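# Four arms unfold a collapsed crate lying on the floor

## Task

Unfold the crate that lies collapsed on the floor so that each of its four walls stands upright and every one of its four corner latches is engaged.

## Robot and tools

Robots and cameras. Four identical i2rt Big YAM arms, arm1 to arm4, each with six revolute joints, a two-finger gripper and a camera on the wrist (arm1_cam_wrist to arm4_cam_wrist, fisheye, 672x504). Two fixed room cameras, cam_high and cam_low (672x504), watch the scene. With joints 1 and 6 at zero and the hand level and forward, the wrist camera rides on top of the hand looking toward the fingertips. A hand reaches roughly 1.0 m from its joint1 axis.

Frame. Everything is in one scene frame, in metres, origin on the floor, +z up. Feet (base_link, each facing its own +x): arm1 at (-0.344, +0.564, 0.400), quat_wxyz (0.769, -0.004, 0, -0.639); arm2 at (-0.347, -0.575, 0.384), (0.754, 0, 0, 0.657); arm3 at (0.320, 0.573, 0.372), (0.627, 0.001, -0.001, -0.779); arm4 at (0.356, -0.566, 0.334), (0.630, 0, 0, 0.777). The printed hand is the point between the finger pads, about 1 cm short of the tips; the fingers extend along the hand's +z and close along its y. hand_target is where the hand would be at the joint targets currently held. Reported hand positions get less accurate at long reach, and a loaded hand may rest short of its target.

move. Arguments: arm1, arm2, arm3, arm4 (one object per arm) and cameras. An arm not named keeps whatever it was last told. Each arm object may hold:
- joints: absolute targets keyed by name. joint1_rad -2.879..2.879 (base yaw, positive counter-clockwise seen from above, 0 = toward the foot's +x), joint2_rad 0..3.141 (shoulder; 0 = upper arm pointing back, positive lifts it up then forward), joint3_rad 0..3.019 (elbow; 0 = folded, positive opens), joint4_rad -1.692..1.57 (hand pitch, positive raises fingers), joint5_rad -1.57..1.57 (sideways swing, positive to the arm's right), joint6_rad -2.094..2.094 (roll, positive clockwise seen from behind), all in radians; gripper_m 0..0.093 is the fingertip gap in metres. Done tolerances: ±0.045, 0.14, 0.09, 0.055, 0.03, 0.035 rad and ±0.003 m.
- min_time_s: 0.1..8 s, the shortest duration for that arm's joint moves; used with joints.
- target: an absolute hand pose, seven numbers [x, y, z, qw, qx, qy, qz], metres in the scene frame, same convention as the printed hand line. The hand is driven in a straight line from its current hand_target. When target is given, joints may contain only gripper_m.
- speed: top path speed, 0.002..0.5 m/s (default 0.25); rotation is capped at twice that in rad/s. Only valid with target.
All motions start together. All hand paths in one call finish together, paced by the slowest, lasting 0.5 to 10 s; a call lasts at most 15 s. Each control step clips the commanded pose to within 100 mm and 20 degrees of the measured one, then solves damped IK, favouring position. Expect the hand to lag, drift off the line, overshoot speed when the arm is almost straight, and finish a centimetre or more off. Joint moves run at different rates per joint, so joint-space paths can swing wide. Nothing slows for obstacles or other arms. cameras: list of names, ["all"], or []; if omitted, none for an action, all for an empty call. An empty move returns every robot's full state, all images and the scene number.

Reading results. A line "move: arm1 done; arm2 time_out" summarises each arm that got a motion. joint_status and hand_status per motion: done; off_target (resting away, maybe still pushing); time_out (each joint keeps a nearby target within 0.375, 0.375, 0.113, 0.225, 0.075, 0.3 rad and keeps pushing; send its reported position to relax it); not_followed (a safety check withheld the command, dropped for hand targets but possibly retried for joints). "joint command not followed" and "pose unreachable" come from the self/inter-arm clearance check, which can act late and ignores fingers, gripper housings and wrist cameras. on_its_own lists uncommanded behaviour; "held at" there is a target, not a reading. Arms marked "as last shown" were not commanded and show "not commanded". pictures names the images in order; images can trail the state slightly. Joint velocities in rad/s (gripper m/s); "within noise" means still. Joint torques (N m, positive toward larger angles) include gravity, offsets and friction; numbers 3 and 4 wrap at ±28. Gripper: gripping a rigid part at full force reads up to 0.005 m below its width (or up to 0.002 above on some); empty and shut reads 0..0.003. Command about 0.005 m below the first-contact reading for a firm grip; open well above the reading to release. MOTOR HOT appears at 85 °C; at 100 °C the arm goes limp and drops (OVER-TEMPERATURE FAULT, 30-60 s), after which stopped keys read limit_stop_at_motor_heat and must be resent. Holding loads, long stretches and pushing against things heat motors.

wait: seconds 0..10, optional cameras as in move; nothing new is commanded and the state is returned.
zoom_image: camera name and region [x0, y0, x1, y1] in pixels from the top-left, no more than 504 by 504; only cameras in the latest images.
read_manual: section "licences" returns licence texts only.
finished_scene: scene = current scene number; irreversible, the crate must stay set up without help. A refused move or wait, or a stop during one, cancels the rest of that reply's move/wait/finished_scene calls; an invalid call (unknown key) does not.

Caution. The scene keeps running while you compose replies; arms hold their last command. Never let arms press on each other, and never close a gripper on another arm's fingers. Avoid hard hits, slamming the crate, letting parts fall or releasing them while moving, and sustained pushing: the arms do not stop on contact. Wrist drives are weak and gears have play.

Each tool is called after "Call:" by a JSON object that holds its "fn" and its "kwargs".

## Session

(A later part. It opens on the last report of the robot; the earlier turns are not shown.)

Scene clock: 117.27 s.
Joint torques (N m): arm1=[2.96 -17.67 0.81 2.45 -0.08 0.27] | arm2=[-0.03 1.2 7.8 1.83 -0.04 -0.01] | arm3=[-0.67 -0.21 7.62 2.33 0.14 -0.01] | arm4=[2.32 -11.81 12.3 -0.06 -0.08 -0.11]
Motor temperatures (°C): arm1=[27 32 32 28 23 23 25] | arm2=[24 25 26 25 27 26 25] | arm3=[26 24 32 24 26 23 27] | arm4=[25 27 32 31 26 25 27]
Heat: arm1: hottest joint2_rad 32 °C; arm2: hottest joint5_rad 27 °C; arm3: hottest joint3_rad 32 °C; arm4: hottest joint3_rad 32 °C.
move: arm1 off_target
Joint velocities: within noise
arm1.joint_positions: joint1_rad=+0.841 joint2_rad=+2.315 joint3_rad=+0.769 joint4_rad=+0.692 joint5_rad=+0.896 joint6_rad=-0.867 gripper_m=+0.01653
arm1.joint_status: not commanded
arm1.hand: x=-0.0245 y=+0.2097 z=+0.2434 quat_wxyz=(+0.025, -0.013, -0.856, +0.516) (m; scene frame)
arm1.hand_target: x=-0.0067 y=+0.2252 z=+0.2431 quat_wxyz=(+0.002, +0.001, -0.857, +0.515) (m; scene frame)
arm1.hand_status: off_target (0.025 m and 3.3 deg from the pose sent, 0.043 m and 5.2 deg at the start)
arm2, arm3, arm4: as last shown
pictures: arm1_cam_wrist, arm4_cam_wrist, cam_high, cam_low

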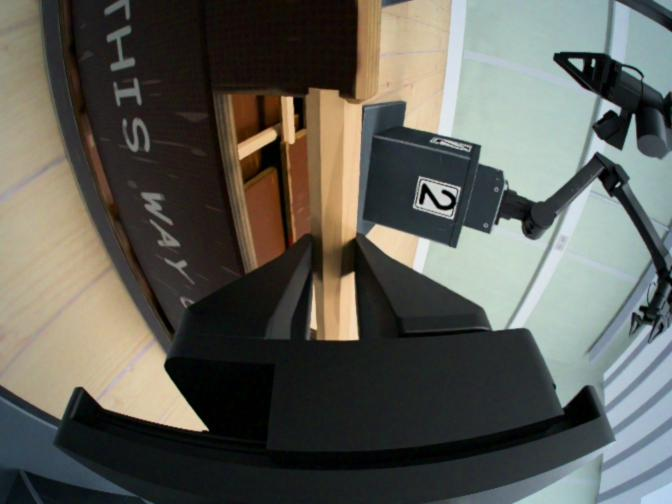

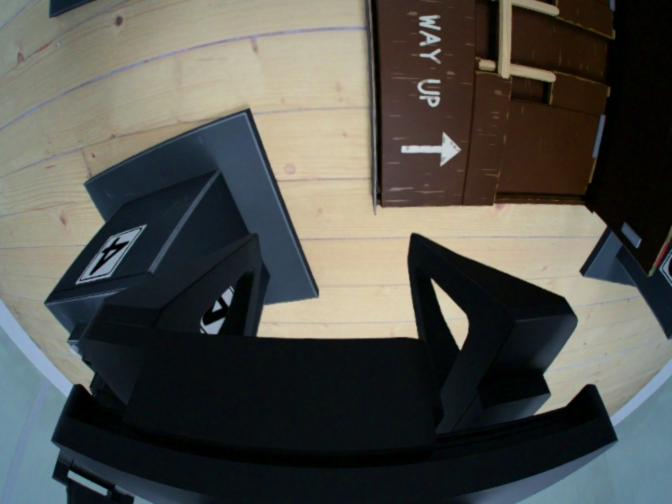

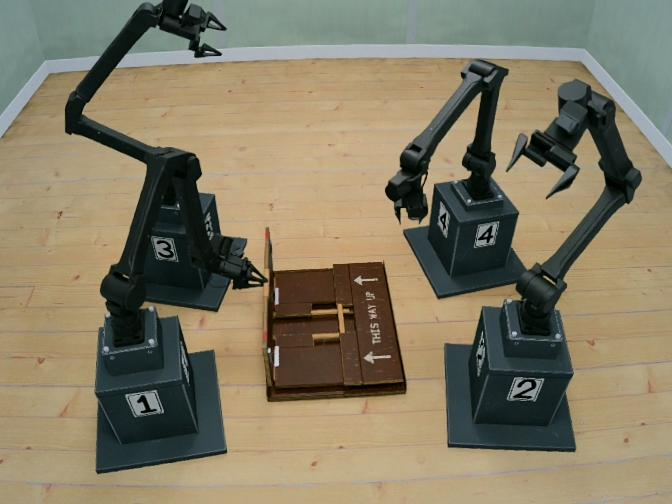

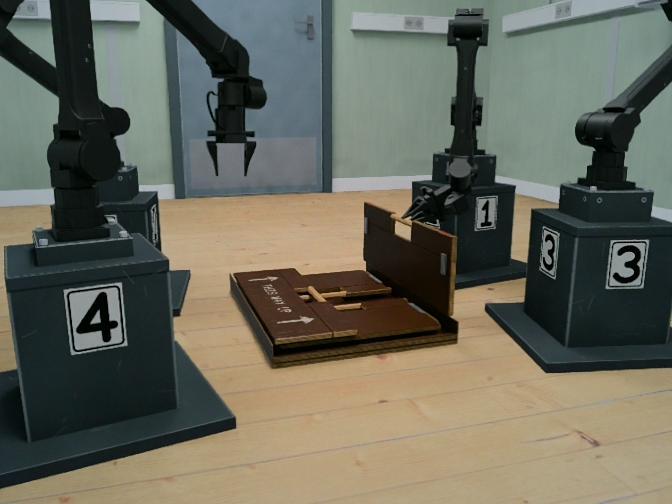

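Call:
{"fn": "move", "kwargs": {"arm4": {"target": [-0.039, -0.026, 0.165, 0, 1, 0, 0], "speed": 0.3, "joints": {"gripper_m": 0.05}}, "arm2": {"target": [-0.27, -0.26, 0.47, 0, 0.7071, -0.7071, 0], "speed": 0.35, "joints": {"gripper_m": 0.05}}, "arm3": {"target": [0.24, 0.27, 0.47, 0, 0.7071, 0.7071, 0], "speed": 0.35, "joints": {"gripper_m": 0.05}}, "cameras": ["arm4_cam_wrist", "cam_high"]}}

Scene clock: 128.20 s.
Joint torques (N m): arm1=[3.43 -17.2 0.7 2.41 -0.07 0.25] | arm2=[-0.73 -8.82 8.06 0.72 0.1 0.07] | arm3=[-0.62 -6.65 6.06 0.87 0.23 -0.05] | arm4=[1.2 -21.6 11.33 -0.53 -0.2 -0.11]
Motor temperatures (°C): arm1=[27 31 32 28 23 23 26] | arm2=[24 25 26 25 27 26 25] | arm3=[26 24 32 24 26 23 27] | arm4=[25 27 32 30 26 25 27]
Heat: arm1: hottest joint3_rad 32 °C; arm2: hottest joint5_rad 27 °C; arm3: hottest joint3_rad 32 °C; arm4: hottest joint3_rad 32 °C.
move: arm2 off_target; arm3 done; arm4 off_target
Joint velocities: within noise
arm1: as last shown
arm2.joint_positions: joint1_rad=-0.097 joint2_rad=+1.300 joint3_rad=+0.785 joint4_rad=-1.110 joint5_rad=-0.007 joint6_rad=-0.252 gripper_m=+0.05013
arm2.joint_status: all done
arm2.hand: x=-0.2770 y=-0.2784 z=+0.4620 quat_wxyz=(+0.025, +0.714, -0.700, +0.011) (m; scene frame)
arm2.hand_target: x=-0.2712 y=-0.2654 z=+0.4695 quat_wxyz=(+0.009, +0.709, -0.706, +0.003) (m; scene frame)
arm2.hand_status: off_target (0.021 m and 3.3 deg from the pose sent, 0.568 m and 86.3 deg at the start)
arm3.joint_positions: joint1_rad=-0.041 joint2_rad=+1.242 joint3_rad=+0.817 joint4_rad=-1.143 joint5_rad=+0.003 joint6_rad=-0.240 gripper_m=+0.05012
arm3.joint_status: all done
arm3.hand: x=+0.2397 y=+0.2714 z=+0.4767 quat_wxyz=(+0.000, -0.713, -0.701, +0.001) (m; scene frame)
arm3.hand_target: x=+0.2385 y=+0.2721 z=+0.4693 quat_wxyz=(+0.004, -0.710, -0.704, -0.003) (m; scene frame)
arm3.hand_status: done (0.007 m and 1.0 deg from the pose sent, 0.488 m and 68.1 deg at the start)
arm4.joint_positions: joint1_rad=+0.428 joint2_rad=+2.455 joint3_rad=+1.790 joint4_rad=-0.910 joint5_rad=-0.001 joint6_rad=-0.923 gripper_m=+0.05007
arm4.joint_status: all done
arm4.hand: x=-0.0343 y=-0.0374 z=+0.1688 quat_wxyz=(+0.002, +1.000, -0.006, +0.001) (m; scene frame)
arm4.hand_target: x=-0.0365 y=-0.0282 z=+0.1623 quat_wxyz=(+0.001, +1.000, +0.000, -0.001) (m; scene frame)
arm4.hand_status: off_target (0.013 m and 0.7 deg from the pose sent, 0.359 m and 3.8 deg at the start)
pictures: arm4_cam_wrist, cam_high

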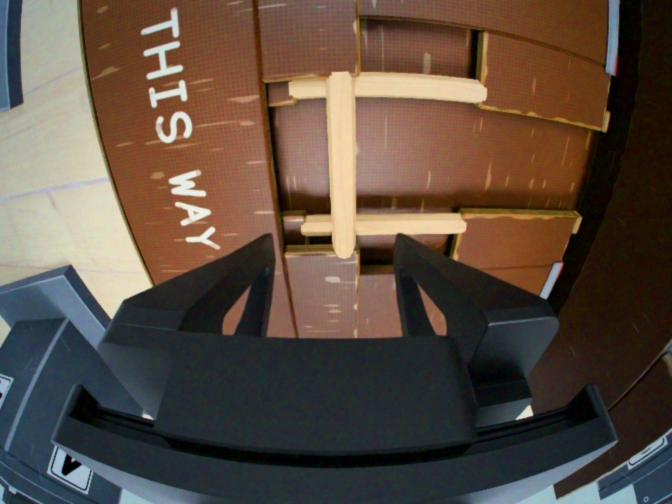

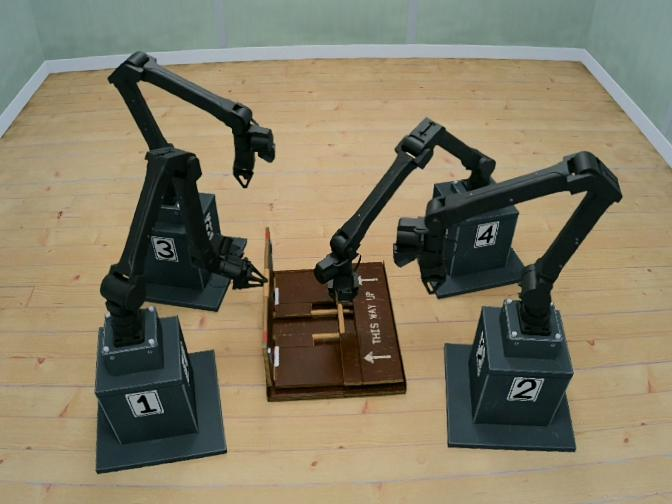

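Call:
{"fn": "move", "kwargs": {"arm4": {"target": [-0.022, -0.024, 0.047, 0, 1, 0, 0], "speed": 0.15, "joints": {"gripper_m": 0.05}}}}

Call:
{"fn": "move", "kwargs": {"arm4": {"joints": {"gripper_m": 0.012}}, "cameras": ["arm4_cam_wrist", "cam_high"]}}

Scene clock: 133.13 s.
Joint torques (N m): arm1=[3.84 -17.14 0.69 2.51 -0.08 0.22] | arm2=[-0.67 -8.82 8.03 0.7 0.1 0.06] | arm3=[-0.97 -6.48 6.13 0.88 0.26 -0.03] | arm4=[1.32 -22.24 10.04 0.21 -0.13 -0.11]
Motor temperatures (°C): arm1=[27 31 31 28 23 23 26] | arm2=[24 25 27 25 27 26 25] | arm3=[26 24 32 24 26 23 27] | arm4=[25 27 32 30 26 25 26]
Heat: arm1: hottest joint2_rad 31 °C; arm2: hottest joint3_rad 27 °C; arm3: hottest joint3_rad 32 °C; arm4: hottest joint3_rad 32 °C.
move: arm4 off_target
Joint velocities: within noise
arm1, arm2, arm3: as last shown
arm4.joint_positions: joint1_rad=+0.409 joint2_rad=+2.662 joint3_rad=+1.857 joint4_rad=-0.781 joint5_rad=-0.001 joint6_rad=-0.943 gripper_m=+0.05007
arm4.joint_status: all done
arm4.hand: x=-0.0197 y=-0.0355 z=+0.0562 quat_wxyz=(+0.006, +1.000, -0.006, +0.004) (m; scene frame)
arm4.hand_target: x=-0.0219 y=-0.0254 z=+0.0481 quat_wxyz=(-0.001, +1.000, +0.000, -0.001) (m; scene frame)
arm4.hand_status: off_target (0.015 m and 1.1 deg from the pose sent, 0.123 m and 0.7 deg at the start)
pictures: none

Scene clock: 133.83 s.
Joint torques (N m): arm1=[3.25 -17.55 0.61 2.56 -0.09 0.21] | arm2=[-0.67 -8.94 8.03 0.72 0.1 0.06] | arm3=[-0.44 -6.65 6.15 0.91 0.26 -0.04] | arm4=[1.49 -22.07 9.87 -0.05 -0.21 0.01]
Motor temperatures (°C): arm1=[27 31 31 28 23 23 26] | arm2=[24 25 27 25 27 26 25] | arm3=[26 24 32 24 26 23 27] | arm4=[25 27 32 30 26 25 27]
Heat: arm1: hottest joint2_rad 31 °C; arm2: hottest joint3_rad 27 °C; arm3: hottest joint3_rad 32 °C; arm4: hottest joint3_rad 32 °C.
move: arm4 off_target
Joint velocities: within noise
arm1, arm2, arm3: as last shown
arm4.joint_positions: joint1_rad=+0.405 joint2_rad=+2.662 joint3_rad=+1.859 joint4_rad=-0.772 joint5_rad=+0.002 joint6_rad=-0.963 gripper_m=+0.01693
arm4.joint_status: gripper_m off_target (ended at +0.01696, target +0.01200)
arm4.hand: x=-0.0194 y=-0.0315 z=+0.0565 quat_wxyz=(+0.001, +1.000, +0.002, +0.002) (m; scene frame)
arm4.hand_target: x=-0.0218 y=-0.0248 z=+0.0480 quat_wxyz=(-0.002, +1.000, +0.004, -0.001) (m; scene frame)
arm4.hand_status: not commanded
pictures: arm4_cam_wrist, cam_high

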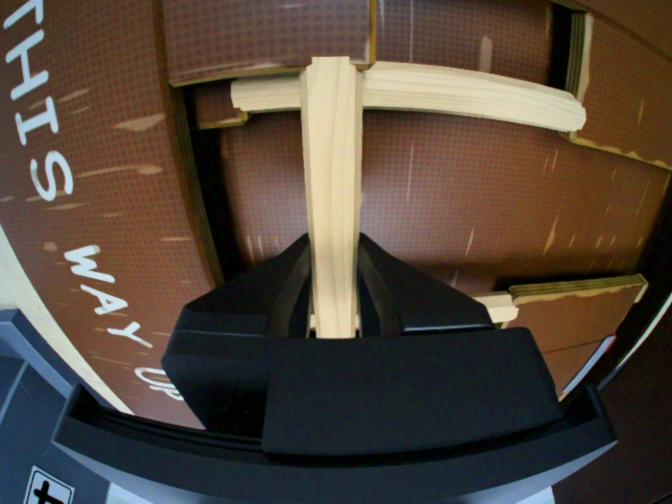

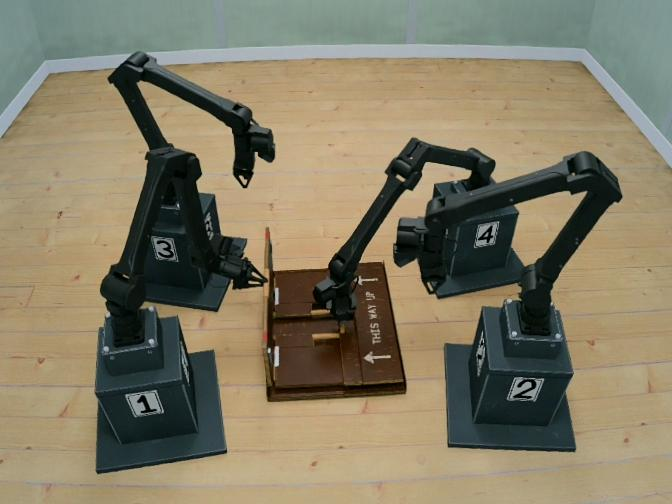

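Call:
{"fn": "move", "kwargs": {"arm4": {"target": [-0.022, -0.044, 0.138, -0.1305, 0.9914, 0, 0], "speed": 0.14}}}

Call:
{"fn": "move", "kwargs": {"arm4": {"target": [-0.022, -0.094, 0.211, -0.3007, 0.9537, 0, 0], "speed": 0.15}, "cameras": ["cam_low"]}}

Call:
{"fn": "move", "kwargs": {"arm4": {"target": [-0.022, -0.166, 0.247, -0.4226, 0.9063, 0, 0], "speed": 0.15}, "cameras": ["arm4_cam_wrist", "cam_high", "cam_low"]}}

Scene clock: 138.37 s.
Joint torques (N m): arm1=[3.6 -17.26 0.73 2.32 -0.09 0.27] | arm2=[-0.67 -8.88 8.06 0.7 0.1 0.06] | arm3=[-0.85 -6.36 5.96 0.88 0.2 -0.05] | arm4=[2.37 -25.76 5.34 -0.5 -0.13 0.32]
Motor temperatures (°C): arm1=[27 31 31 28 23 23 26] | arm2=[24 25 27 25 27 26 25] | arm3=[26 24 32 24 26 23 27] | arm4=[25 27 32 30 26 25 27]
Heat: arm1: hottest joint2_rad 31 °C; arm2: hottest joint3_rad 27 °C; arm3: hottest joint3_rad 32 °C; arm4: hottest joint3_rad 32 °C.
move: arm4 off_target
Joint velocities: within noise
arm1, arm2, arm3: as last shown
arm4.joint_positions: joint1_rad=+0.456 joint2_rad=+2.444 joint3_rad=+1.554 joint4_rad=-0.473 joint5_rad=+0.165 joint6_rad=-0.935 gripper_m=+0.01693
arm4.joint_status: not commanded
arm4.hand: x=-0.0196 y=-0.0391 z=+0.1187 quat_wxyz=(-0.132, +0.991, +0.005, +0.003) (m; scene frame)
arm4.hand_target: x=-0.0239 y=-0.0425 z=+0.1371 quat_wxyz=(-0.133, +0.991, +0.000, -0.001) (m; scene frame)
arm4.hand_status: off_target (0.020 m and 0.7 deg from the pose sent, 0.082 m and 15.1 deg at the start)
pictures: none

Scene clock: 140.20 s.
Joint torques (N m): arm1=[3.55 -17.55 0.75 2.39 -0.06 0.23] | arm2=[-0.67 -8.88 8.03 0.72 0.1 0.06] | arm3=[-0.44 -6.53 6.09 0.87 0.24 -0.07] | arm4=[2.55 -21.71 4.85 0.57 0.25 0.34]
Motor temperatures (°C): arm1=[27 31 31 28 23 23 26] | arm2=[24 25 27 25 27 26 25] | arm3=[26 24 32 24 26 23 27] | arm4=[25 28 32 30 26 25 27]
Heat: arm1: hottest joint2_rad 31 °C; arm2: hottest joint3_rad 27 °C; arm3: hottest joint3_rad 32 °C; arm4: hottest joint3_rad 32 °C.
move: arm4 off_target
Joint velocities: within noise
arm1, arm2, arm3: as last shown
arm4.joint_positions: joint1_rad=+0.574 joint2_rad=+2.196 joint3_rad=+1.190 joint4_rad=-0.126 joint5_rad=+0.412 joint6_rad=-0.894 gripper_m=+0.01653
arm4.joint_status: not commanded
arm4.hand: x=-0.0187 y=-0.0895 z=+0.1984 quat_wxyz=(-0.292, +0.956, +0.005, +0.006) (m; scene frame)
arm4.hand_target: x=-0.0215 y=-0.0945 z=+0.2106 quat_wxyz=(-0.296, +0.955, +0.001, +0.001) (m; scene frame)
arm4.hand_status: off_target (0.014 m and 1.4 deg from the pose sent, 0.107 m and 19.9 deg at the start)
pictures: cam_low

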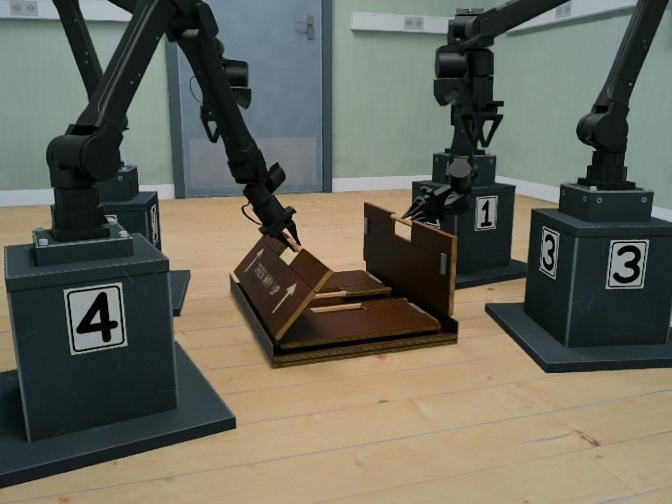

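Scene clock: 141.77 s.
Joint torques (N m): arm1=[3.6 -17.38 0.77 2.51 -0.05 0.27] | arm2=[-0.67 -8.88 8.05 0.7 0.1 0.06] | arm3=[-0.73 -6.83 6.09 0.95 0.21 -0.04] | arm4=[3.14 -18.84 3.88 1.18 0.3 0.32]
Motor temperatures (°C): arm1=[27 31 31 28 23 23 26] | arm2=[24 25 27 25 27 26 25] | arm3=[26 24 32 24 26 23 27] | arm4=[25 28 32 30 26 25 27]
Heat: arm1: hottest joint2_rad 31 °C; arm2: hottest joint3_rad 27 °C; arm3: hottest joint3_rad 32 °C; arm4: hottest joint3_rad 32 °C.
move: arm4 off_target
Joint velocities: within noise
arm1, arm2, arm3: as last shown
arm4.joint_positions: joint1_rad=+0.729 joint2_rad=+2.091 joint3_rad=+0.945 joint4_rad=+0.166 joint5_rad=+0.675 joint6_rad=-0.848 gripper_m=+0.01625
arm4.joint_status: not commanded
arm4.hand: x=-0.0168 y=-0.1566 z=+0.2371 quat_wxyz=(-0.419, +0.908, +0.000, +0.012) (m; scene frame)
arm4.hand_target: x=-0.0217 y=-0.1645 z=+0.2467 quat_wxyz=(-0.423, +0.906, +0.000, +0.002) (m; scene frame)
arm4.hand_status: off_target (0.015 m and 1.4 deg from the pose sent, 0.091 m and 16.1 deg at the start)
pictures: arm4_cam_wrist, cam_high, cam_low

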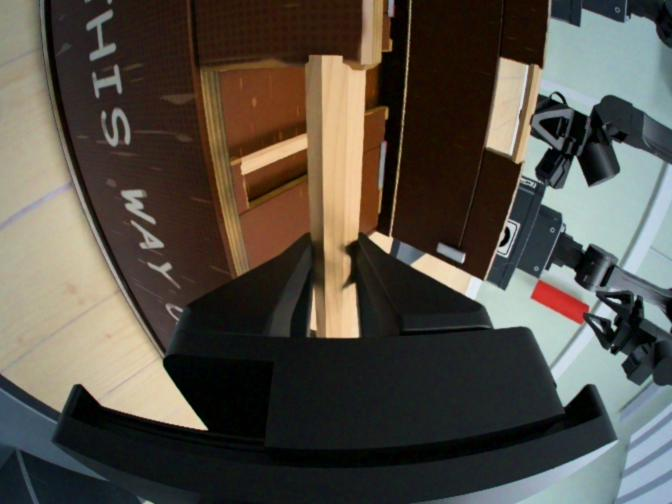

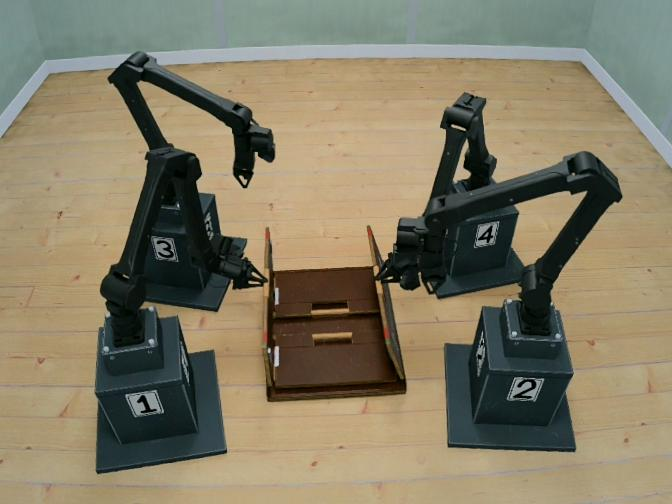

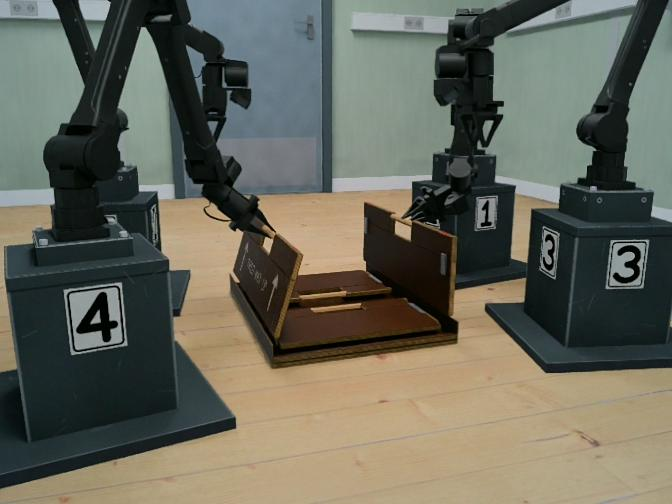

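Call:
{"fn": "move", "kwargs": {"arm4": {"target": [-0.022, -0.2, 0.25, -0.4848, 0.8746, 0, 0], "speed": 0.12}}}

Call:
{"fn": "move", "kwargs": {"arm4": {"target": [-0.022, -0.224, 0.247, -0.515, 0.8572, 0, 0], "speed": 0.08}, "arm2": {"target": [-0.13, -0.01, 0.30, 0, 0.7071, -0.7071, 0], "speed": 0.25, "joints": {"gripper_m": 0.05}}, "cameras": ["arm4_cam_wrist", "arm2_cam_wrist", "cam_high", "cam_low"]}}

Scene clock: 145.00 s.
Joint torques (N m): arm1=[4.07 -17.73 0.85 2.58 -0.05 0.25] | arm2=[-0.62 -8.88 8.03 0.72 0.1 0.06] | arm3=[-0.79 -6.83 6.06 0.87 0.25 -0.03] | arm4=[3.37 -16.5 3.69 1.74 0.58 0.3]
Motor temperatures (°C): arm1=[27 31 31 28 23 23 26] | arm2=[24 25 27 25 27 26 25] | arm3=[26 24 32 24 26 23 27] | arm4=[25 28 31 30 26 25 27]
Heat: arm1: hottest joint2_rad 31 °C; arm2: hottest joint3_rad 27 °C; arm3: hottest joint3_rad 32 °C; arm4: hottest joint3_rad 31 °C.
move: arm4 off_target
Joint velocities: within noise
arm1, arm2, arm3: as last shown
arm4.joint_positions: joint1_rad=+0.818 joint2_rad=+2.093 joint3_rad=+0.854 joint4_rad=+0.331 joint5_rad=+0.817 joint6_rad=-0.838 gripper_m=+0.01623
arm4.joint_status: not commanded
arm4.hand: x=-0.0167 y=-0.1915 z=+0.2459 quat_wxyz=(-0.480, +0.877, -0.001, +0.009) (m; scene frame)
arm4.hand_target: x=-0.0225 y=-0.1992 z=+0.2505 quat_wxyz=(-0.486, +0.874, -0.001, +0.000) (m; scene frame)
arm4.hand_status: off_target (0.011 m and 1.3 deg from the pose sent, 0.046 m and 8.6 deg at the start)
pictures: none

Scene clock: 147.33 s.
Joint torques (N m): arm1=[3.6 -17.67 0.69 2.47 -0.07 0.27] | arm2=[-0.5 -21.48 8.38 -0.02 0.03 -0.13] | arm3=[-0.79 -6.65 6.23 0.88 0.22 -0.02] | arm4=[4.01 -15.74 2.85 1.66 0.39 0.35]
Motor temperatures (°C): arm1=[27 31 31 28 23 23 26] | arm2=[24 25 27 25 27 26 25] | arm3=[26 24 32 24 26 23 27] | arm4=[25 28 31 30 26 25 27]
Heat: arm1: hottest joint2_rad 31 °C; arm2: hottest joint3_rad 27 °C; arm3: hottest joint3_rad 32 °C; arm4: hottest joint3_rad 31 °C.
move: arm2 off_target; arm4 off_target
Joint velocities: within noise
arm1.joint_positions: joint1_rad=+0.841 joint2_rad=+2.315 joint3_rad=+0.769 joint4_rad=+0.692 joint5_rad=+0.896 joint6_rad=-0.867 gripper_m=+0.01653
arm1.joint_status: not commanded
arm1.hand: x=-0.0245 y=+0.2097 z=+0.2434 quat_wxyz=(+0.025, -0.013, -0.856, +0.516) (m; scene frame)
arm1.hand_target: x=-0.0067 y=+0.2252 z=+0.2431 quat_wxyz=(+0.002, +0.001, -0.857, +0.515) (m; scene frame)
arm1.hand_status: not commanded
arm2.joint_positions: joint1_rad=-0.224 joint2_rad=+2.199 joint3_rad=+1.510 joint4_rad=-0.904 joint5_rad=-0.004 joint6_rad=-0.352 gripper_m=+0.05013
arm2.joint_status: all done
arm2.hand: x=-0.1392 y=-0.0241 z=+0.2909 quat_wxyz=(+0.010, +0.704, -0.710, +0.003) (m; scene frame)
arm2.hand_target: x=-0.1306 y=-0.0114 z=+0.2983 quat_wxyz=(+0.000, +0.705, -0.709, -0.001) (m; scene frame)
arm2.hand_status: off_target (0.019 m and 1.3 deg from the pose sent, 0.346 m and 3.3 deg at the start)
arm3: as last shown
arm4.joint_positions: joint1_rad=+0.870 joint2_rad=+2.116 joint3_rad=+0.819 joint4_rad=+0.423 joint5_rad=+0.907 joint6_rad=-0.835 gripper_m=+0.01623
arm4.joint_status: not commanded
arm4.hand: x=-0.0158 y=-0.2105 z=+0.2467 quat_wxyz=(-0.513, +0.858, -0.004, +0.012) (m; scene frame)
arm4.hand_target: x=-0.0216 y=-0.2233 z=+0.2471 quat_wxyz=(-0.515, +0.857, +0.002, +0.001) (m; scene frame)
arm4.hand_status: off_target (0.015 m and 1.5 deg from the pose sent, 0.033 m and 4.8 deg at the start)
pictures: arm2_cam_wrist, arm4_cam_wrist, cam_high, cam_low

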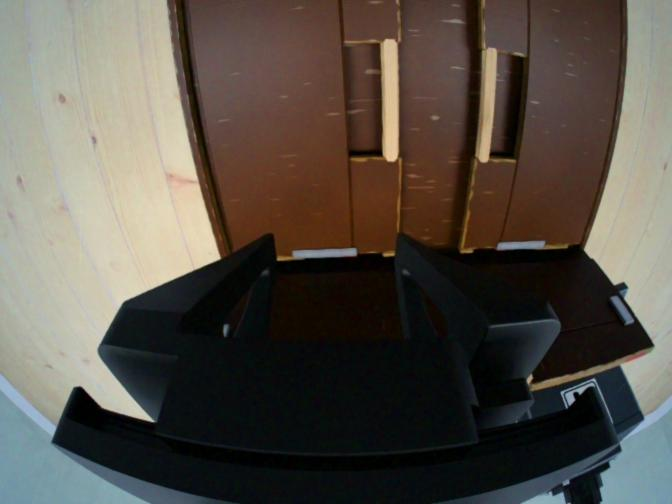

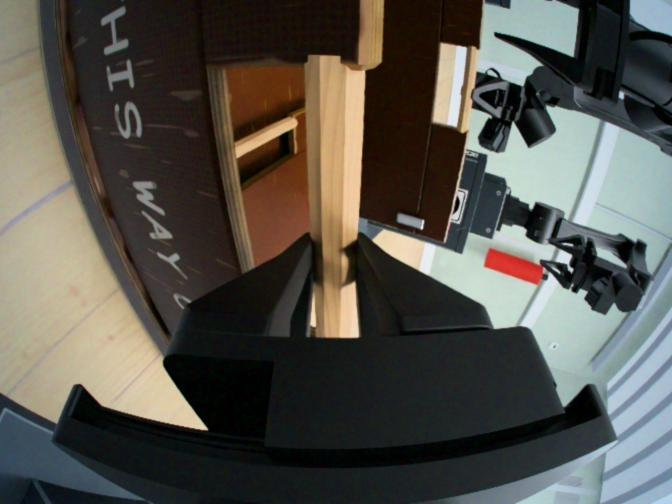

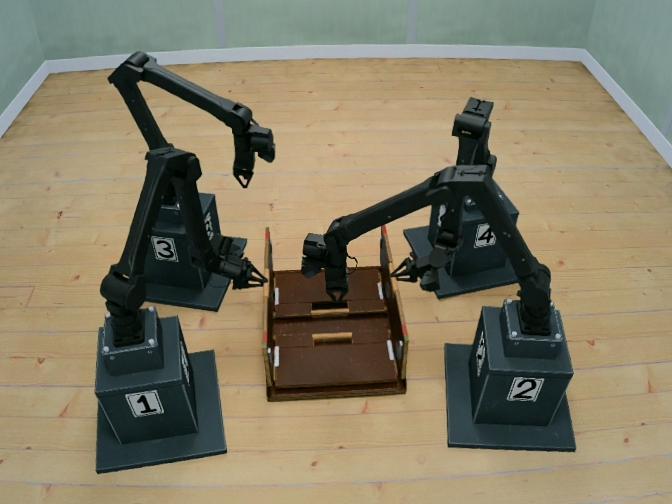

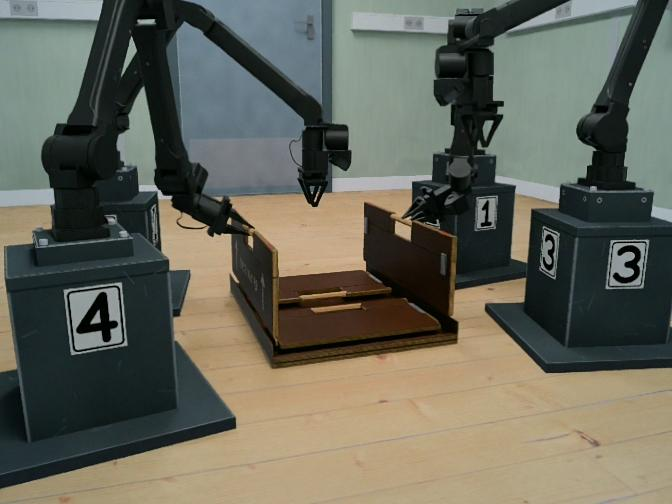

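Call:
{"fn": "move", "kwargs": {"arm2": {"target": [-0.073, -0.003, 0.12, 0, 0.7254, -0.6884, 0], "speed": 0.25, "joints": {"gripper_m": 0.05}}, "arm3": {"target": [0.11, 0.05, 0.34, 0, 0.7071, 0.7071, 0], "speed": 0.3, "joints": {"gripper_m": 0.05}}, "cameras": ["arm2_cam_wrist", "arm3_cam_wrist"]}}

Scene clock: 158.87 s.
Joint torques (N m): arm1=[3.78 -17.79 0.73 2.61 -0.07 0.25] | arm2=[-0.73 -24 7.01 0.54 0.02 -0.13] | arm3=[-1.85 -15.85 9.01 -0.12 -0.07 -0.05] | arm4=[4.01 -15.79 2.85 1.68 0.39 0.35]
Motor temperatures (°C): arm1=[27 30 30 28 23 23 26] | arm2=[24 26 27 25 27 26 25] | arm3=[26 24 32 24 26 23 27] | arm4=[25 28 30 30 26 25 27]
Heat: arm1: hottest joint2_rad 30 °C; arm2: hottest joint3_rad 27 °C; arm3: hottest joint3_rad 32 °C; arm4: hottest joint3_rad 30 °C.
move: arm2 off_target; arm3 off_target
Joint velocities: within noise
arm1, arm4: as last shown
arm2.joint_positions: joint1_rad=-0.304 joint2_rad=+2.587 joint3_rad=+1.708 joint4_rad=-0.729 joint5_rad=-0.004 joint6_rad=-0.489 gripper_m=+0.05013
arm2.joint_status: all done
arm2.hand: x=-0.0850 y=-0.0195 z=+0.1148 quat_wxyz=(+0.018, +0.724, -0.690, +0.004) (m; scene frame)
arm2.hand_target: x=-0.0755 y=-0.0039 z=+0.1208 quat_wxyz=(+0.000, +0.726, -0.688, -0.001) (m; scene frame)
arm2.hand_status: off_target (0.021 m and 2.1 deg from the pose sent, 0.184 m and 3.7 deg at the start)
arm3.joint_positions: joint1_rad=-0.156 joint2_rad=+2.002 joint3_rad=+1.368 joint4_rad=-0.935 joint5_rad=+0.003 joint6_rad=-0.373 gripper_m=+0.05012
arm3.joint_status: all done
arm3.hand: x=+0.1198 y=+0.0618 z=+0.3424 quat_wxyz=(+0.000, -0.707, -0.708, +0.000) (m; scene frame)
arm3.hand_target: x=+0.1104 y=+0.0521 z=+0.3389 quat_wxyz=(-0.001, -0.707, -0.708, -0.001) (m; scene frame)
arm3.hand_status: off_target (0.016 m and 0.1 deg from the pose sent, 0.291 m and 1.0 deg at the start)
pictures: arm2_cam_wrist, arm3_cam_wrist

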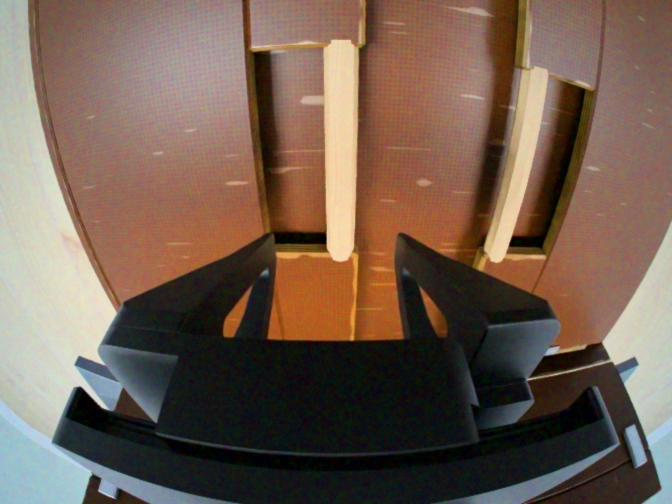

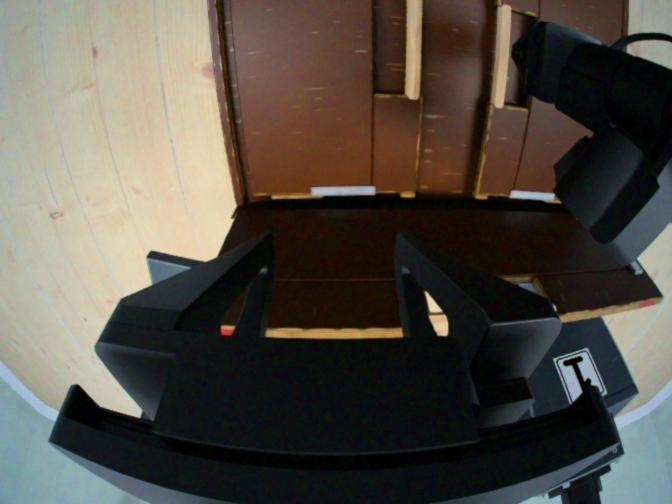

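Call:
{"fn": "move", "kwargs": {"arm2": {"target": [-0.0735, 0.001, 0.047, 0, 0.7254, -0.6884, 0], "speed": 0.15, "joints": {"gripper_m": 0.05}}, "cameras": ["arm2_cam_wrist"]}}

Scene clock: 164.40 s.
Joint torques (N m): arm1=[3.78 -17.73 0.66 2.52 -0.03 0.28] | arm2=[-0.26 -24.94 6.53 0.54 0.08 -0.1] | arm3=[-1.96 -15.68 9.02 -0.06 -0.05 -0.04] | arm4=[4.01 -15.74 2.85 1.68 0.39 0.35]
Motor temperatures (°C): arm1=[27 30 30 28 23 23 26] | arm2=[24 26 27 25 27 26 25] | arm3=[26 24 32 24 26 23 27] | arm4=[25 28 30 30 27 25 28]
Heat: arm1: hottest joint2_rad 30 °C; arm2: hottest joint3_rad 27 °C; arm3: hottest joint3_rad 32 °C; arm4: hottest joint3_rad 30 °C.
move: arm2 off_target
Joint velocities: within noise
arm1, arm3, arm4: as last shown
arm2.joint_positions: joint1_rad=-0.299 joint2_rad=+2.762 joint3_rad=+1.829 joint4_rad=-0.682 joint5_rad=-0.002 joint6_rad=-0.489 gripper_m=+0.05013
arm2.joint_status: all done
arm2.hand: x=-0.0866 y=-0.0170 z=+0.0378 quat_wxyz=(+0.021, +0.725, -0.688, +0.006) (m; scene frame)
arm2.hand_target: x=-0.0765 y=+0.0011 z=+0.0473 quat_wxyz=(+0.000, +0.727, -0.687, +0.001) (m; scene frame)
arm2.hand_status: off_target (0.024 m and 2.5 deg from the pose sent, 0.072 m and 2.1 deg at the start)
pictures: arm2_cam_wrist

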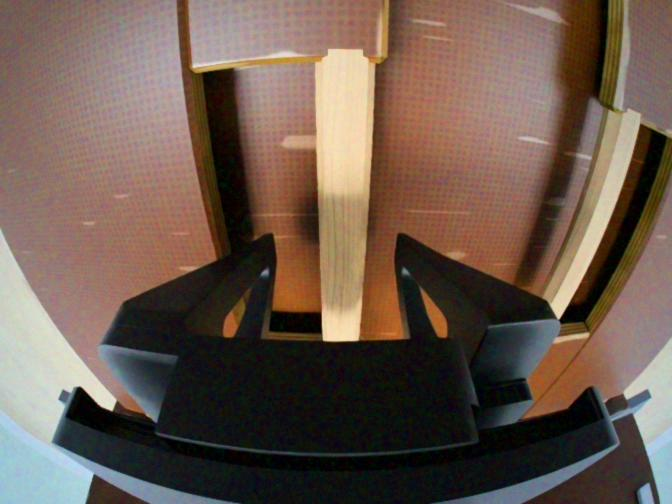

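Call:
{"fn": "move", "kwargs": {"arm2": {"joints": {"gripper_m": 0.012}}}}

Call:
{"fn": "move", "kwargs": {"arm2": {"target": [-0.0935, 0.0, 0.143, -0.072, 0.7214, -0.6846, 0.0758], "speed": 0.14}, "cameras": ["arm2_cam_wrist", "cam_high", "cam_low"]}}

Scene clock: 172.13 s.
Joint torques (N m): arm1=[3.43 -17.61 0.69 2.52 -0.06 0.21] | arm2=[-0.26 -25 6.54 0.42 -0.1 -0.1] | arm3=[-1.2 -15.38 8.91 -0.03 -0.02 -0.08] | arm4=[4.01 -15.79 2.84 1.68 0.39 0.35]
Motor temperatures (°C): arm1=[27 30 30 28 23 23 26] | arm2=[24 28 27 25 27 26 25] | arm3=[26 24 33 24 26 23 27] | arm4=[25 29 30 30 27 25 28]
Heat: arm1: hottest joint2_rad 30 °C; arm2: hottest joint2_rad 28 °C; arm3: hottest joint3_rad 33 °C; arm4: hottest joint3_rad 30 °C.
move: arm2 off_target
Joint velocities: within noise
arm1, arm3, arm4: as last shown
arm2.joint_positions: joint1_rad=-0.302 joint2_rad=+2.762 joint3_rad=+1.831 joint4_rad=-0.679 joint5_rad=+0.001 joint6_rad=-0.490 gripper_m=+0.01688
arm2.joint_status: gripper_m off_target (ended at +0.01691, target +0.01200)
arm2.hand: x=-0.0838 y=-0.0166 z=+0.0381 quat_wxyz=(+0.018, +0.725, -0.688, +0.007) (m; scene frame)
arm2.hand_target: x=-0.0748 y=+0.0006 z=+0.0474 quat_wxyz=(+0.000, +0.726, -0.687, +0.000) (m; scene frame)
arm2.hand_status: not commanded
pictures: none

Scene clock: 173.57 s.
Joint torques (N m): arm1=[3.55 -17.38 0.68 2.4 -0.04 0.23] | arm2=[0.67 -29.33 3.95 -0.12 -0.1 0.06] | arm3=[-1.08 -14.8 8.79 -0.1 -0.04 -0.01] | arm4=[3.96 -15.74 2.85 1.68 0.4 0.35]
Motor temperatures (°C): arm1=[27 30 30 28 23 23 26] | arm2=[24 28 27 25 27 26 25] | arm3=[26 24 33 24 26 23 27] | arm4=[25 29 30 30 27 25 28]
Heat: arm1: hottest joint2_rad 30 °C; arm2: hottest joint2_rad 28 °C; arm3: hottest joint3_rad 33 °C; arm4: hottest joint3_rad 30 °C.
move: arm2 off_target
Joint velocities: within noise
arm1, arm3, arm4: as last shown
arm2.joint_positions: joint1_rad=-0.230 joint2_rad=+2.584 joint3_rad=+1.634 joint4_rad=-0.585 joint5_rad=+0.202 joint6_rad=-0.426 gripper_m=+0.01688
arm2.joint_status: not commanded
arm2.hand: x=-0.0947 y=-0.0179 z=+0.1029 quat_wxyz=(-0.055, +0.723, -0.684, +0.086) (m; scene frame)
arm2.hand_target: x=-0.0936 y=+0.0021 z=+0.1409 quat_wxyz=(-0.076, +0.722, -0.684, +0.075) (m; scene frame)
arm2.hand_status: off_target (0.044 m and 2.3 deg from the pose sent, 0.107 m and 13.0 deg at the start)
pictures: arm2_cam_wrist, cam_high, cam_low

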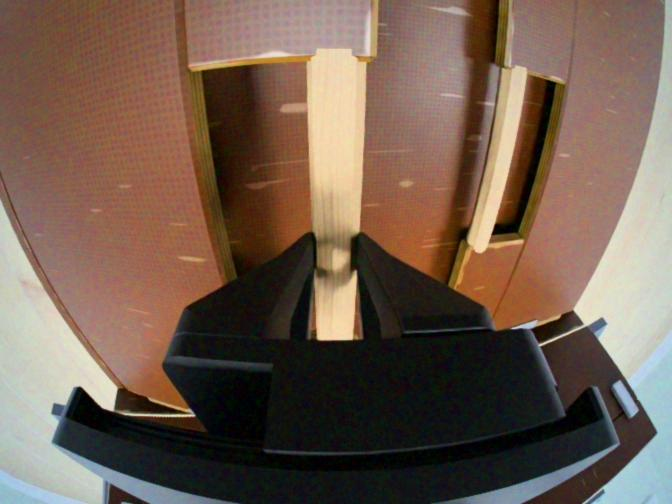

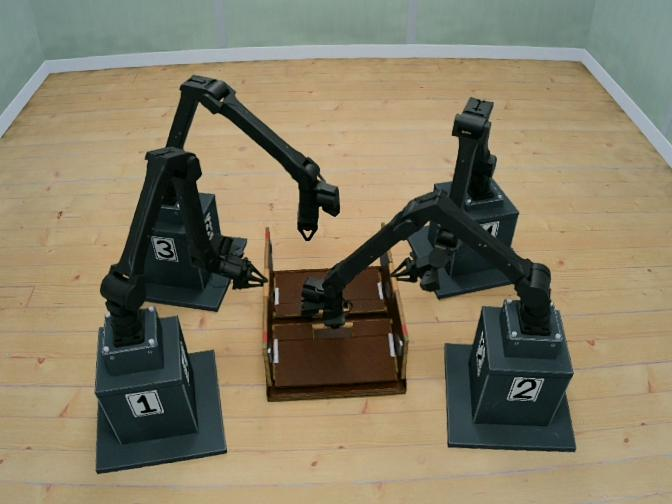

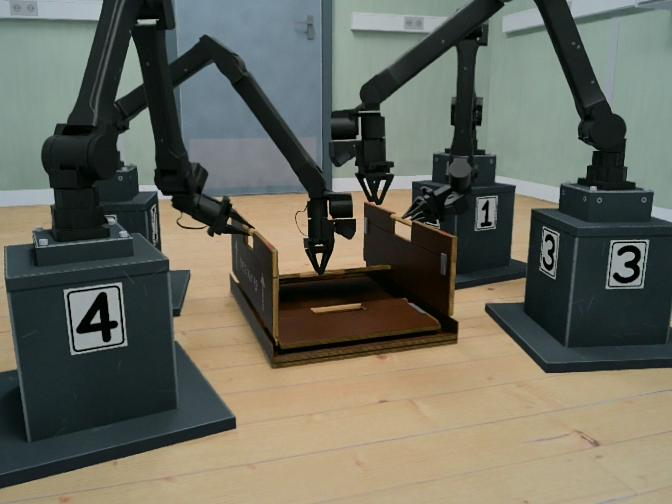

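Call:
{"fn": "move", "kwargs": {"arm2": {"target": [-0.15, -0.002, 0.222, -0.149, 0.7082, -0.6721, 0.157], "speed": 0.15}, "cameras": ["cam_high", "cam_low"]}}

Call:
{"fn": "move", "kwargs": {"arm2": {"target": [-0.215, -0.005, 0.252, -0.19, 0.6974, -0.6618, 0.2], "speed": 0.15}, "cameras": ["arm2_cam_wrist", "cam_high", "cam_low"]}}

Scene clock: 176.60 s.
Joint torques (N m): arm1=[3.31 -17.2 0.69 2.43 -0.06 0.24] | arm2=[0.91 -28.1 4.49 -0.62 0.17 0.09] | arm3=[-1.44 -14.74 8.9 -0.05 -0.05 -0.03] | arm4=[3.66 -15.74 3.02 1.65 0.25 0.32]
Motor temperatures (°C): arm1=[27 30 30 28 23 23 26] | arm2=[24 28 27 25 27 26 25] | arm3=[26 24 33 24 26 23 27] | arm4=[25 29 29 30 27 25 28]
Heat: arm1: hottest joint2_rad 30 °C; arm2: hottest joint2_rad 28 °C; arm3: hottest joint3_rad 33 °C; arm4: hottest joint4_rad 30 °C.
move: arm2 off_target
Joint velocities: within noise
arm1.joint_positions: joint1_rad=+0.841 joint2_rad=+2.315 joint3_rad=+0.769 joint4_rad=+0.692 joint5_rad=+0.898 joint6_rad=-0.867 gripper_m=+0.01653
arm1.joint_status: not commanded
arm1.hand: x=-0.0247 y=+0.2096 z=+0.2436 quat_wxyz=(+0.026, -0.014, -0.856, +0.517) (m; scene frame)
arm1.hand_target: x=-0.0069 y=+0.2251 z=+0.2433 quat_wxyz=(+0.002, +0.001, -0.857, +0.516) (m; scene frame)
arm1.hand_status: not commanded
arm2.joint_positions: joint1_rad=-0.095 joint2_rad=+2.397 joint3_rad=+1.466 joint4_rad=-0.577 joint5_rad=+0.426 joint6_rad=-0.300 gripper_m=+0.01642
arm2.joint_status: not commanded
arm2.hand: x=-0.1410 y=-0.0186 z=+0.1833 quat_wxyz=(-0.132, +0.709, -0.672, +0.168) (m; scene frame)
arm2.hand_target: x=-0.1448 y=-0.0029 z=+0.2208 quat_wxyz=(-0.148, +0.708, -0.672, +0.157) (m; scene frame)
arm2.hand_status: off_target (0.043 m and 2.4 deg from the pose sent, 0.132 m and 13.6 deg at the start)
arm3: as last shown
arm4.joint_positions: joint1_rad=+0.875 joint2_rad=+2.116 joint3_rad=+0.817 joint4_rad=+0.423 joint5_rad=+0.912 joint6_rad=-0.832 gripper_m=+0.01623
arm4.joint_status: not commanded
arm4.hand: x=-0.0162 y=-0.2123 z=+0.2469 quat_wxyz=(-0.515, +0.857, -0.003, +0.012) (m; scene frame)
arm4.hand_target: x=-0.0220 y=-0.2232 z=+0.2474 quat_wxyz=(-0.515, +0.857, +0.001, +0.001) (m; scene frame)
arm4.hand_status: not commanded
pictures: cam_high, cam_low

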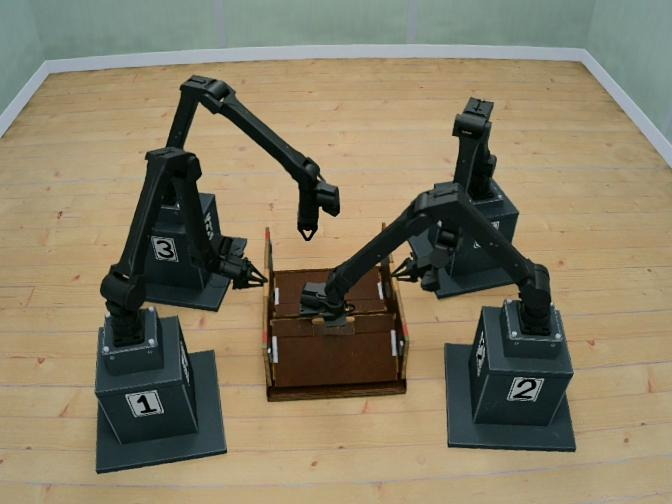

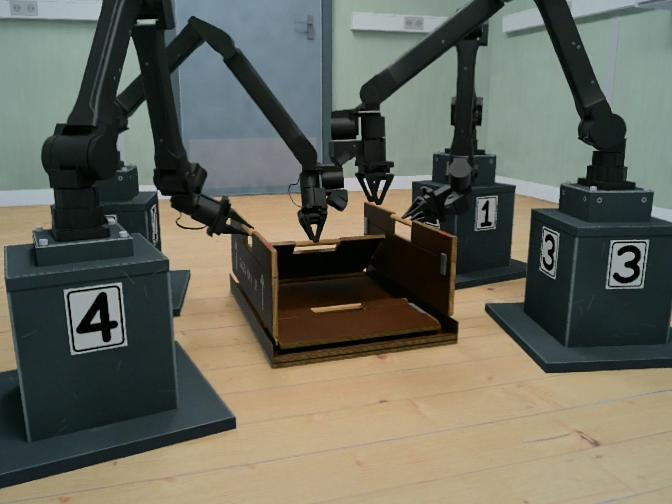

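Scene clock: 177.87 s.
Joint torques (N m): arm1=[3.72 -17.9 0.72 2.47 -0.08 0.24] | arm2=[3.02 -25.93 4.83 -0.49 -0.32 0.21] | arm3=[-1.85 -14.62 8.83 -0.23 -0.04 -0.05] | arm4=[3.6 -15.74 3.02 1.65 0.21 0.32]
Motor temperatures (°C): arm1=[27 30 30 28 23 23 26] | arm2=[24 28 27 25 27 26 25] | arm3=[26 24 33 24 26 23 27] | arm4=[25 29 29 30 27 25 28]
Heat: arm1: hottest joint2_rad 30 °C; arm2: hottest joint2_rad 28 °C; arm3: hottest joint3_rad 33 °C; arm4: hottest joint4_rad 30 °C.
move: arm2 off_target
Joint velocities: within noise
arm1, arm3: as last shown
arm2.joint_positions: joint1_rad=+0.030 joint2_rad=+2.323 joint3_rad=+1.415 joint4_rad=-0.650 joint5_rad=+0.576 joint6_rad=-0.151 gripper_m=+0.01619
arm2.joint_status: not commanded
arm2.hand: x=-0.1918 y=-0.0202 z=+0.2240 quat_wxyz=(-0.179, +0.692, -0.664, +0.221) (m; scene frame)
arm2.hand_target: x=-0.2130 y=-0.0048 z=+0.2506 quat_wxyz=(-0.190, +0.697, -0.661, +0.201) (m; scene frame)
arm2.hand_status: off_target (0.039 m and 2.8 deg from the pose sent, 0.102 m and 7.8 deg at the start)
arm4.joint_positions: joint1_rad=+0.875 joint2_rad=+2.116 joint3_rad=+0.817 joint4_rad=+0.423 joint5_rad=+0.913 joint6_rad=-0.831 gripper_m=+0.01623
arm4.joint_status: not commanded
arm4.hand: x=-0.0160 y=-0.2122 z=+0.2471 quat_wxyz=(-0.515, +0.857, -0.004, +0.012) (m; scene frame)
arm4.hand_target: x=-0.0216 y=-0.2229 z=+0.2474 quat_wxyz=(-0.515, +0.857, +0.001, +0.001) (m; scene frame)
arm4.hand_status: not commanded
pictures: arm2_cam_wrist, cam_high, cam_low

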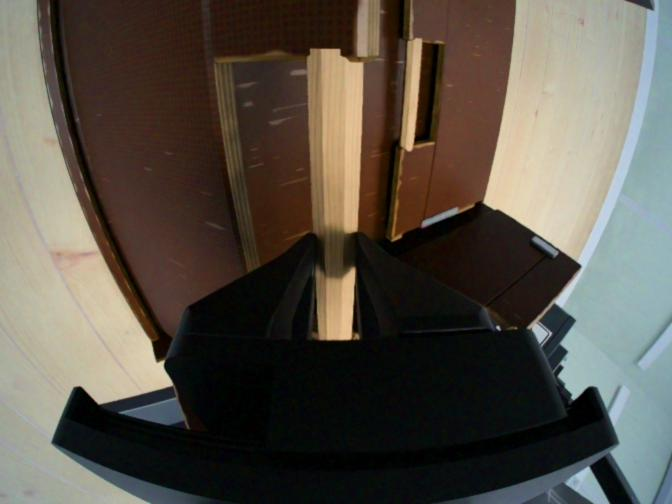

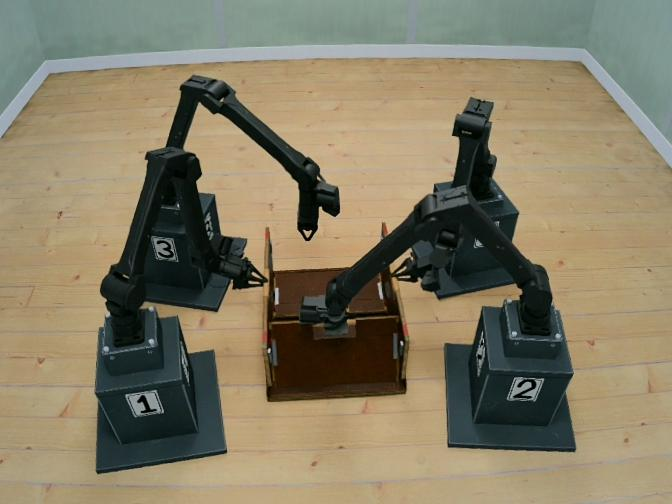

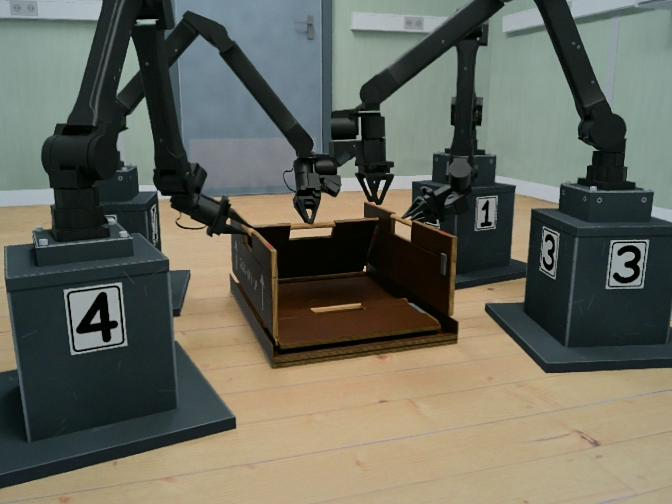

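Call:
{"fn": "move", "kwargs": {"arm1": {"target": [-0.006, 0.236, 0.243, 0, 0, 0.8572, -0.515], "speed": 0.08}, "arm4": {"target": [-0.022, -0.232, 0.247, -0.515, 0.8572, 0, 0], "speed": 0.08}, "cameras": ["cam_high"]}}

Call:
{"fn": "zoom_image", "kwargs": {"camera": "cam_high", "region": [240, 210, 430, 410]}}

Scene clock: 183.83 s.
Joint torques (N m): arm1=[5.71 -17.67 0.01 2.11 0.18 0.41] | arm2=[3.02 -25.93 4.85 -0.44 -0.33 0.19] | arm3=[-1.55 -15.27 8.94 -0.06 0 -0.05] | arm4=[4.48 -16.03 2.55 1.13 0.33 0.48]
Motor temperatures (°C): arm1=[27 30 30 28 23 23 26] | arm2=[24 29 27 25 27 26 25] | arm3=[26 25 33 24 26 23 27] | arm4=[25 29 29 30 27 25 28]
Heat: arm1: hottest joint2_rad 30 °C; arm2: hottest joint2_rad 29 °C; arm3: hottest joint3_rad 33 °C; arm4: hottest joint4_rad 30 °C.
move: arm1 off_target; arm4 off_target
Joint velocities: within noise
arm1.joint_positions: joint1_rad=+0.843 joint2_rad=+2.317 joint3_rad=+0.769 joint4_rad=+0.692 joint5_rad=+0.902 joint6_rad=-0.859 gripper_m=+0.01653
arm1.joint_status: not commanded
arm1.hand: x=-0.0251 y=+0.2101 z=+0.2434 quat_wxyz=(+0.025, -0.017, -0.855, +0.518) (m; scene frame)
arm1.hand_target: x=-0.0075 y=+0.2346 z=+0.2427 quat_wxyz=(+0.000, +0.000, -0.857, +0.515) (m; scene frame)
arm1.hand_status: off_target (0.032 m and 3.5 deg from the pose sent, 0.032 m and 3.4 deg at the start)
arm2.joint_positions: joint1_rad=+0.032 joint2_rad=+2.321 joint3_rad=+1.415 joint4_rad=-0.651 joint5_rad=+0.576 joint6_rad=-0.151 gripper_m=+0.01619
arm2.joint_status: not commanded
arm2.hand: x=-0.1927 y=-0.0198 z=+0.2249 quat_wxyz=(-0.179, +0.692, -0.663, +0.221) (m; scene frame)
arm2.hand_target: x=-0.2135 y=-0.0045 z=+0.2513 quat_wxyz=(-0.191, +0.697, -0.661, +0.201) (m; scene frame)
arm2.hand_status: not commanded
arm3: as last shown
arm4.joint_positions: joint1_rad=+0.881 joint2_rad=+2.116 joint3_rad=+0.813 joint4_rad=+0.423 joint5_rad=+0.919 joint6_rad=-0.823 gripper_m=+0.01623
arm4.joint_status: not commanded
arm4.hand: x=-0.0153 y=-0.2153 z=+0.2467 quat_wxyz=(-0.516, +0.857, -0.005, +0.012) (m; scene frame)
arm4.hand_target: x=-0.0213 y=-0.2315 z=+0.2467 quat_wxyz=(-0.515, +0.857, +0.001, +0.001) (m; scene frame)
arm4.hand_status: off_target (0.018 m and 1.5 deg from the pose sent, 0.021 m and 1.5 deg at the start)
pictures: cam_high

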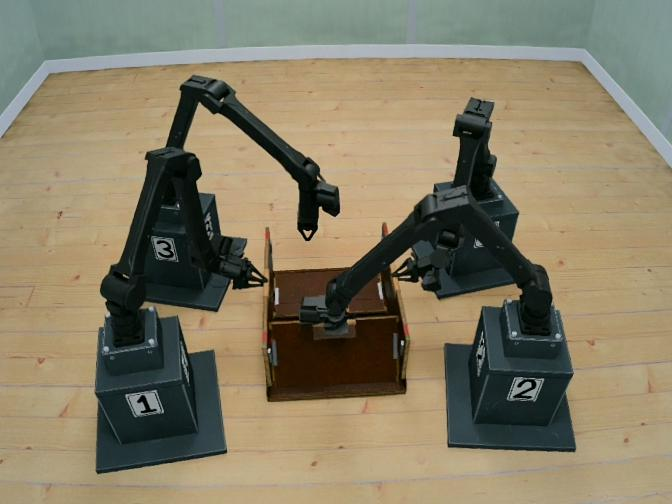

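Scaled by 2.520 from the camera's 672x504 image, which has a finer 960x720 frame.

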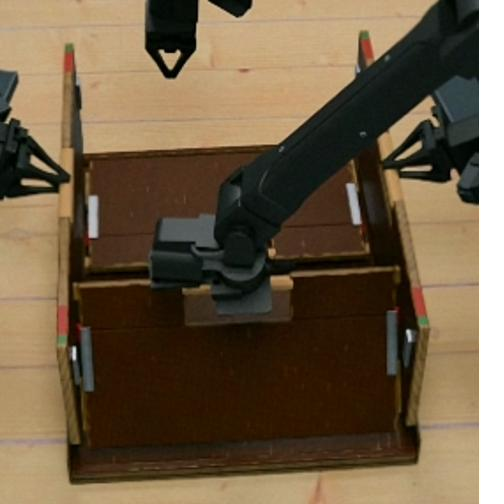

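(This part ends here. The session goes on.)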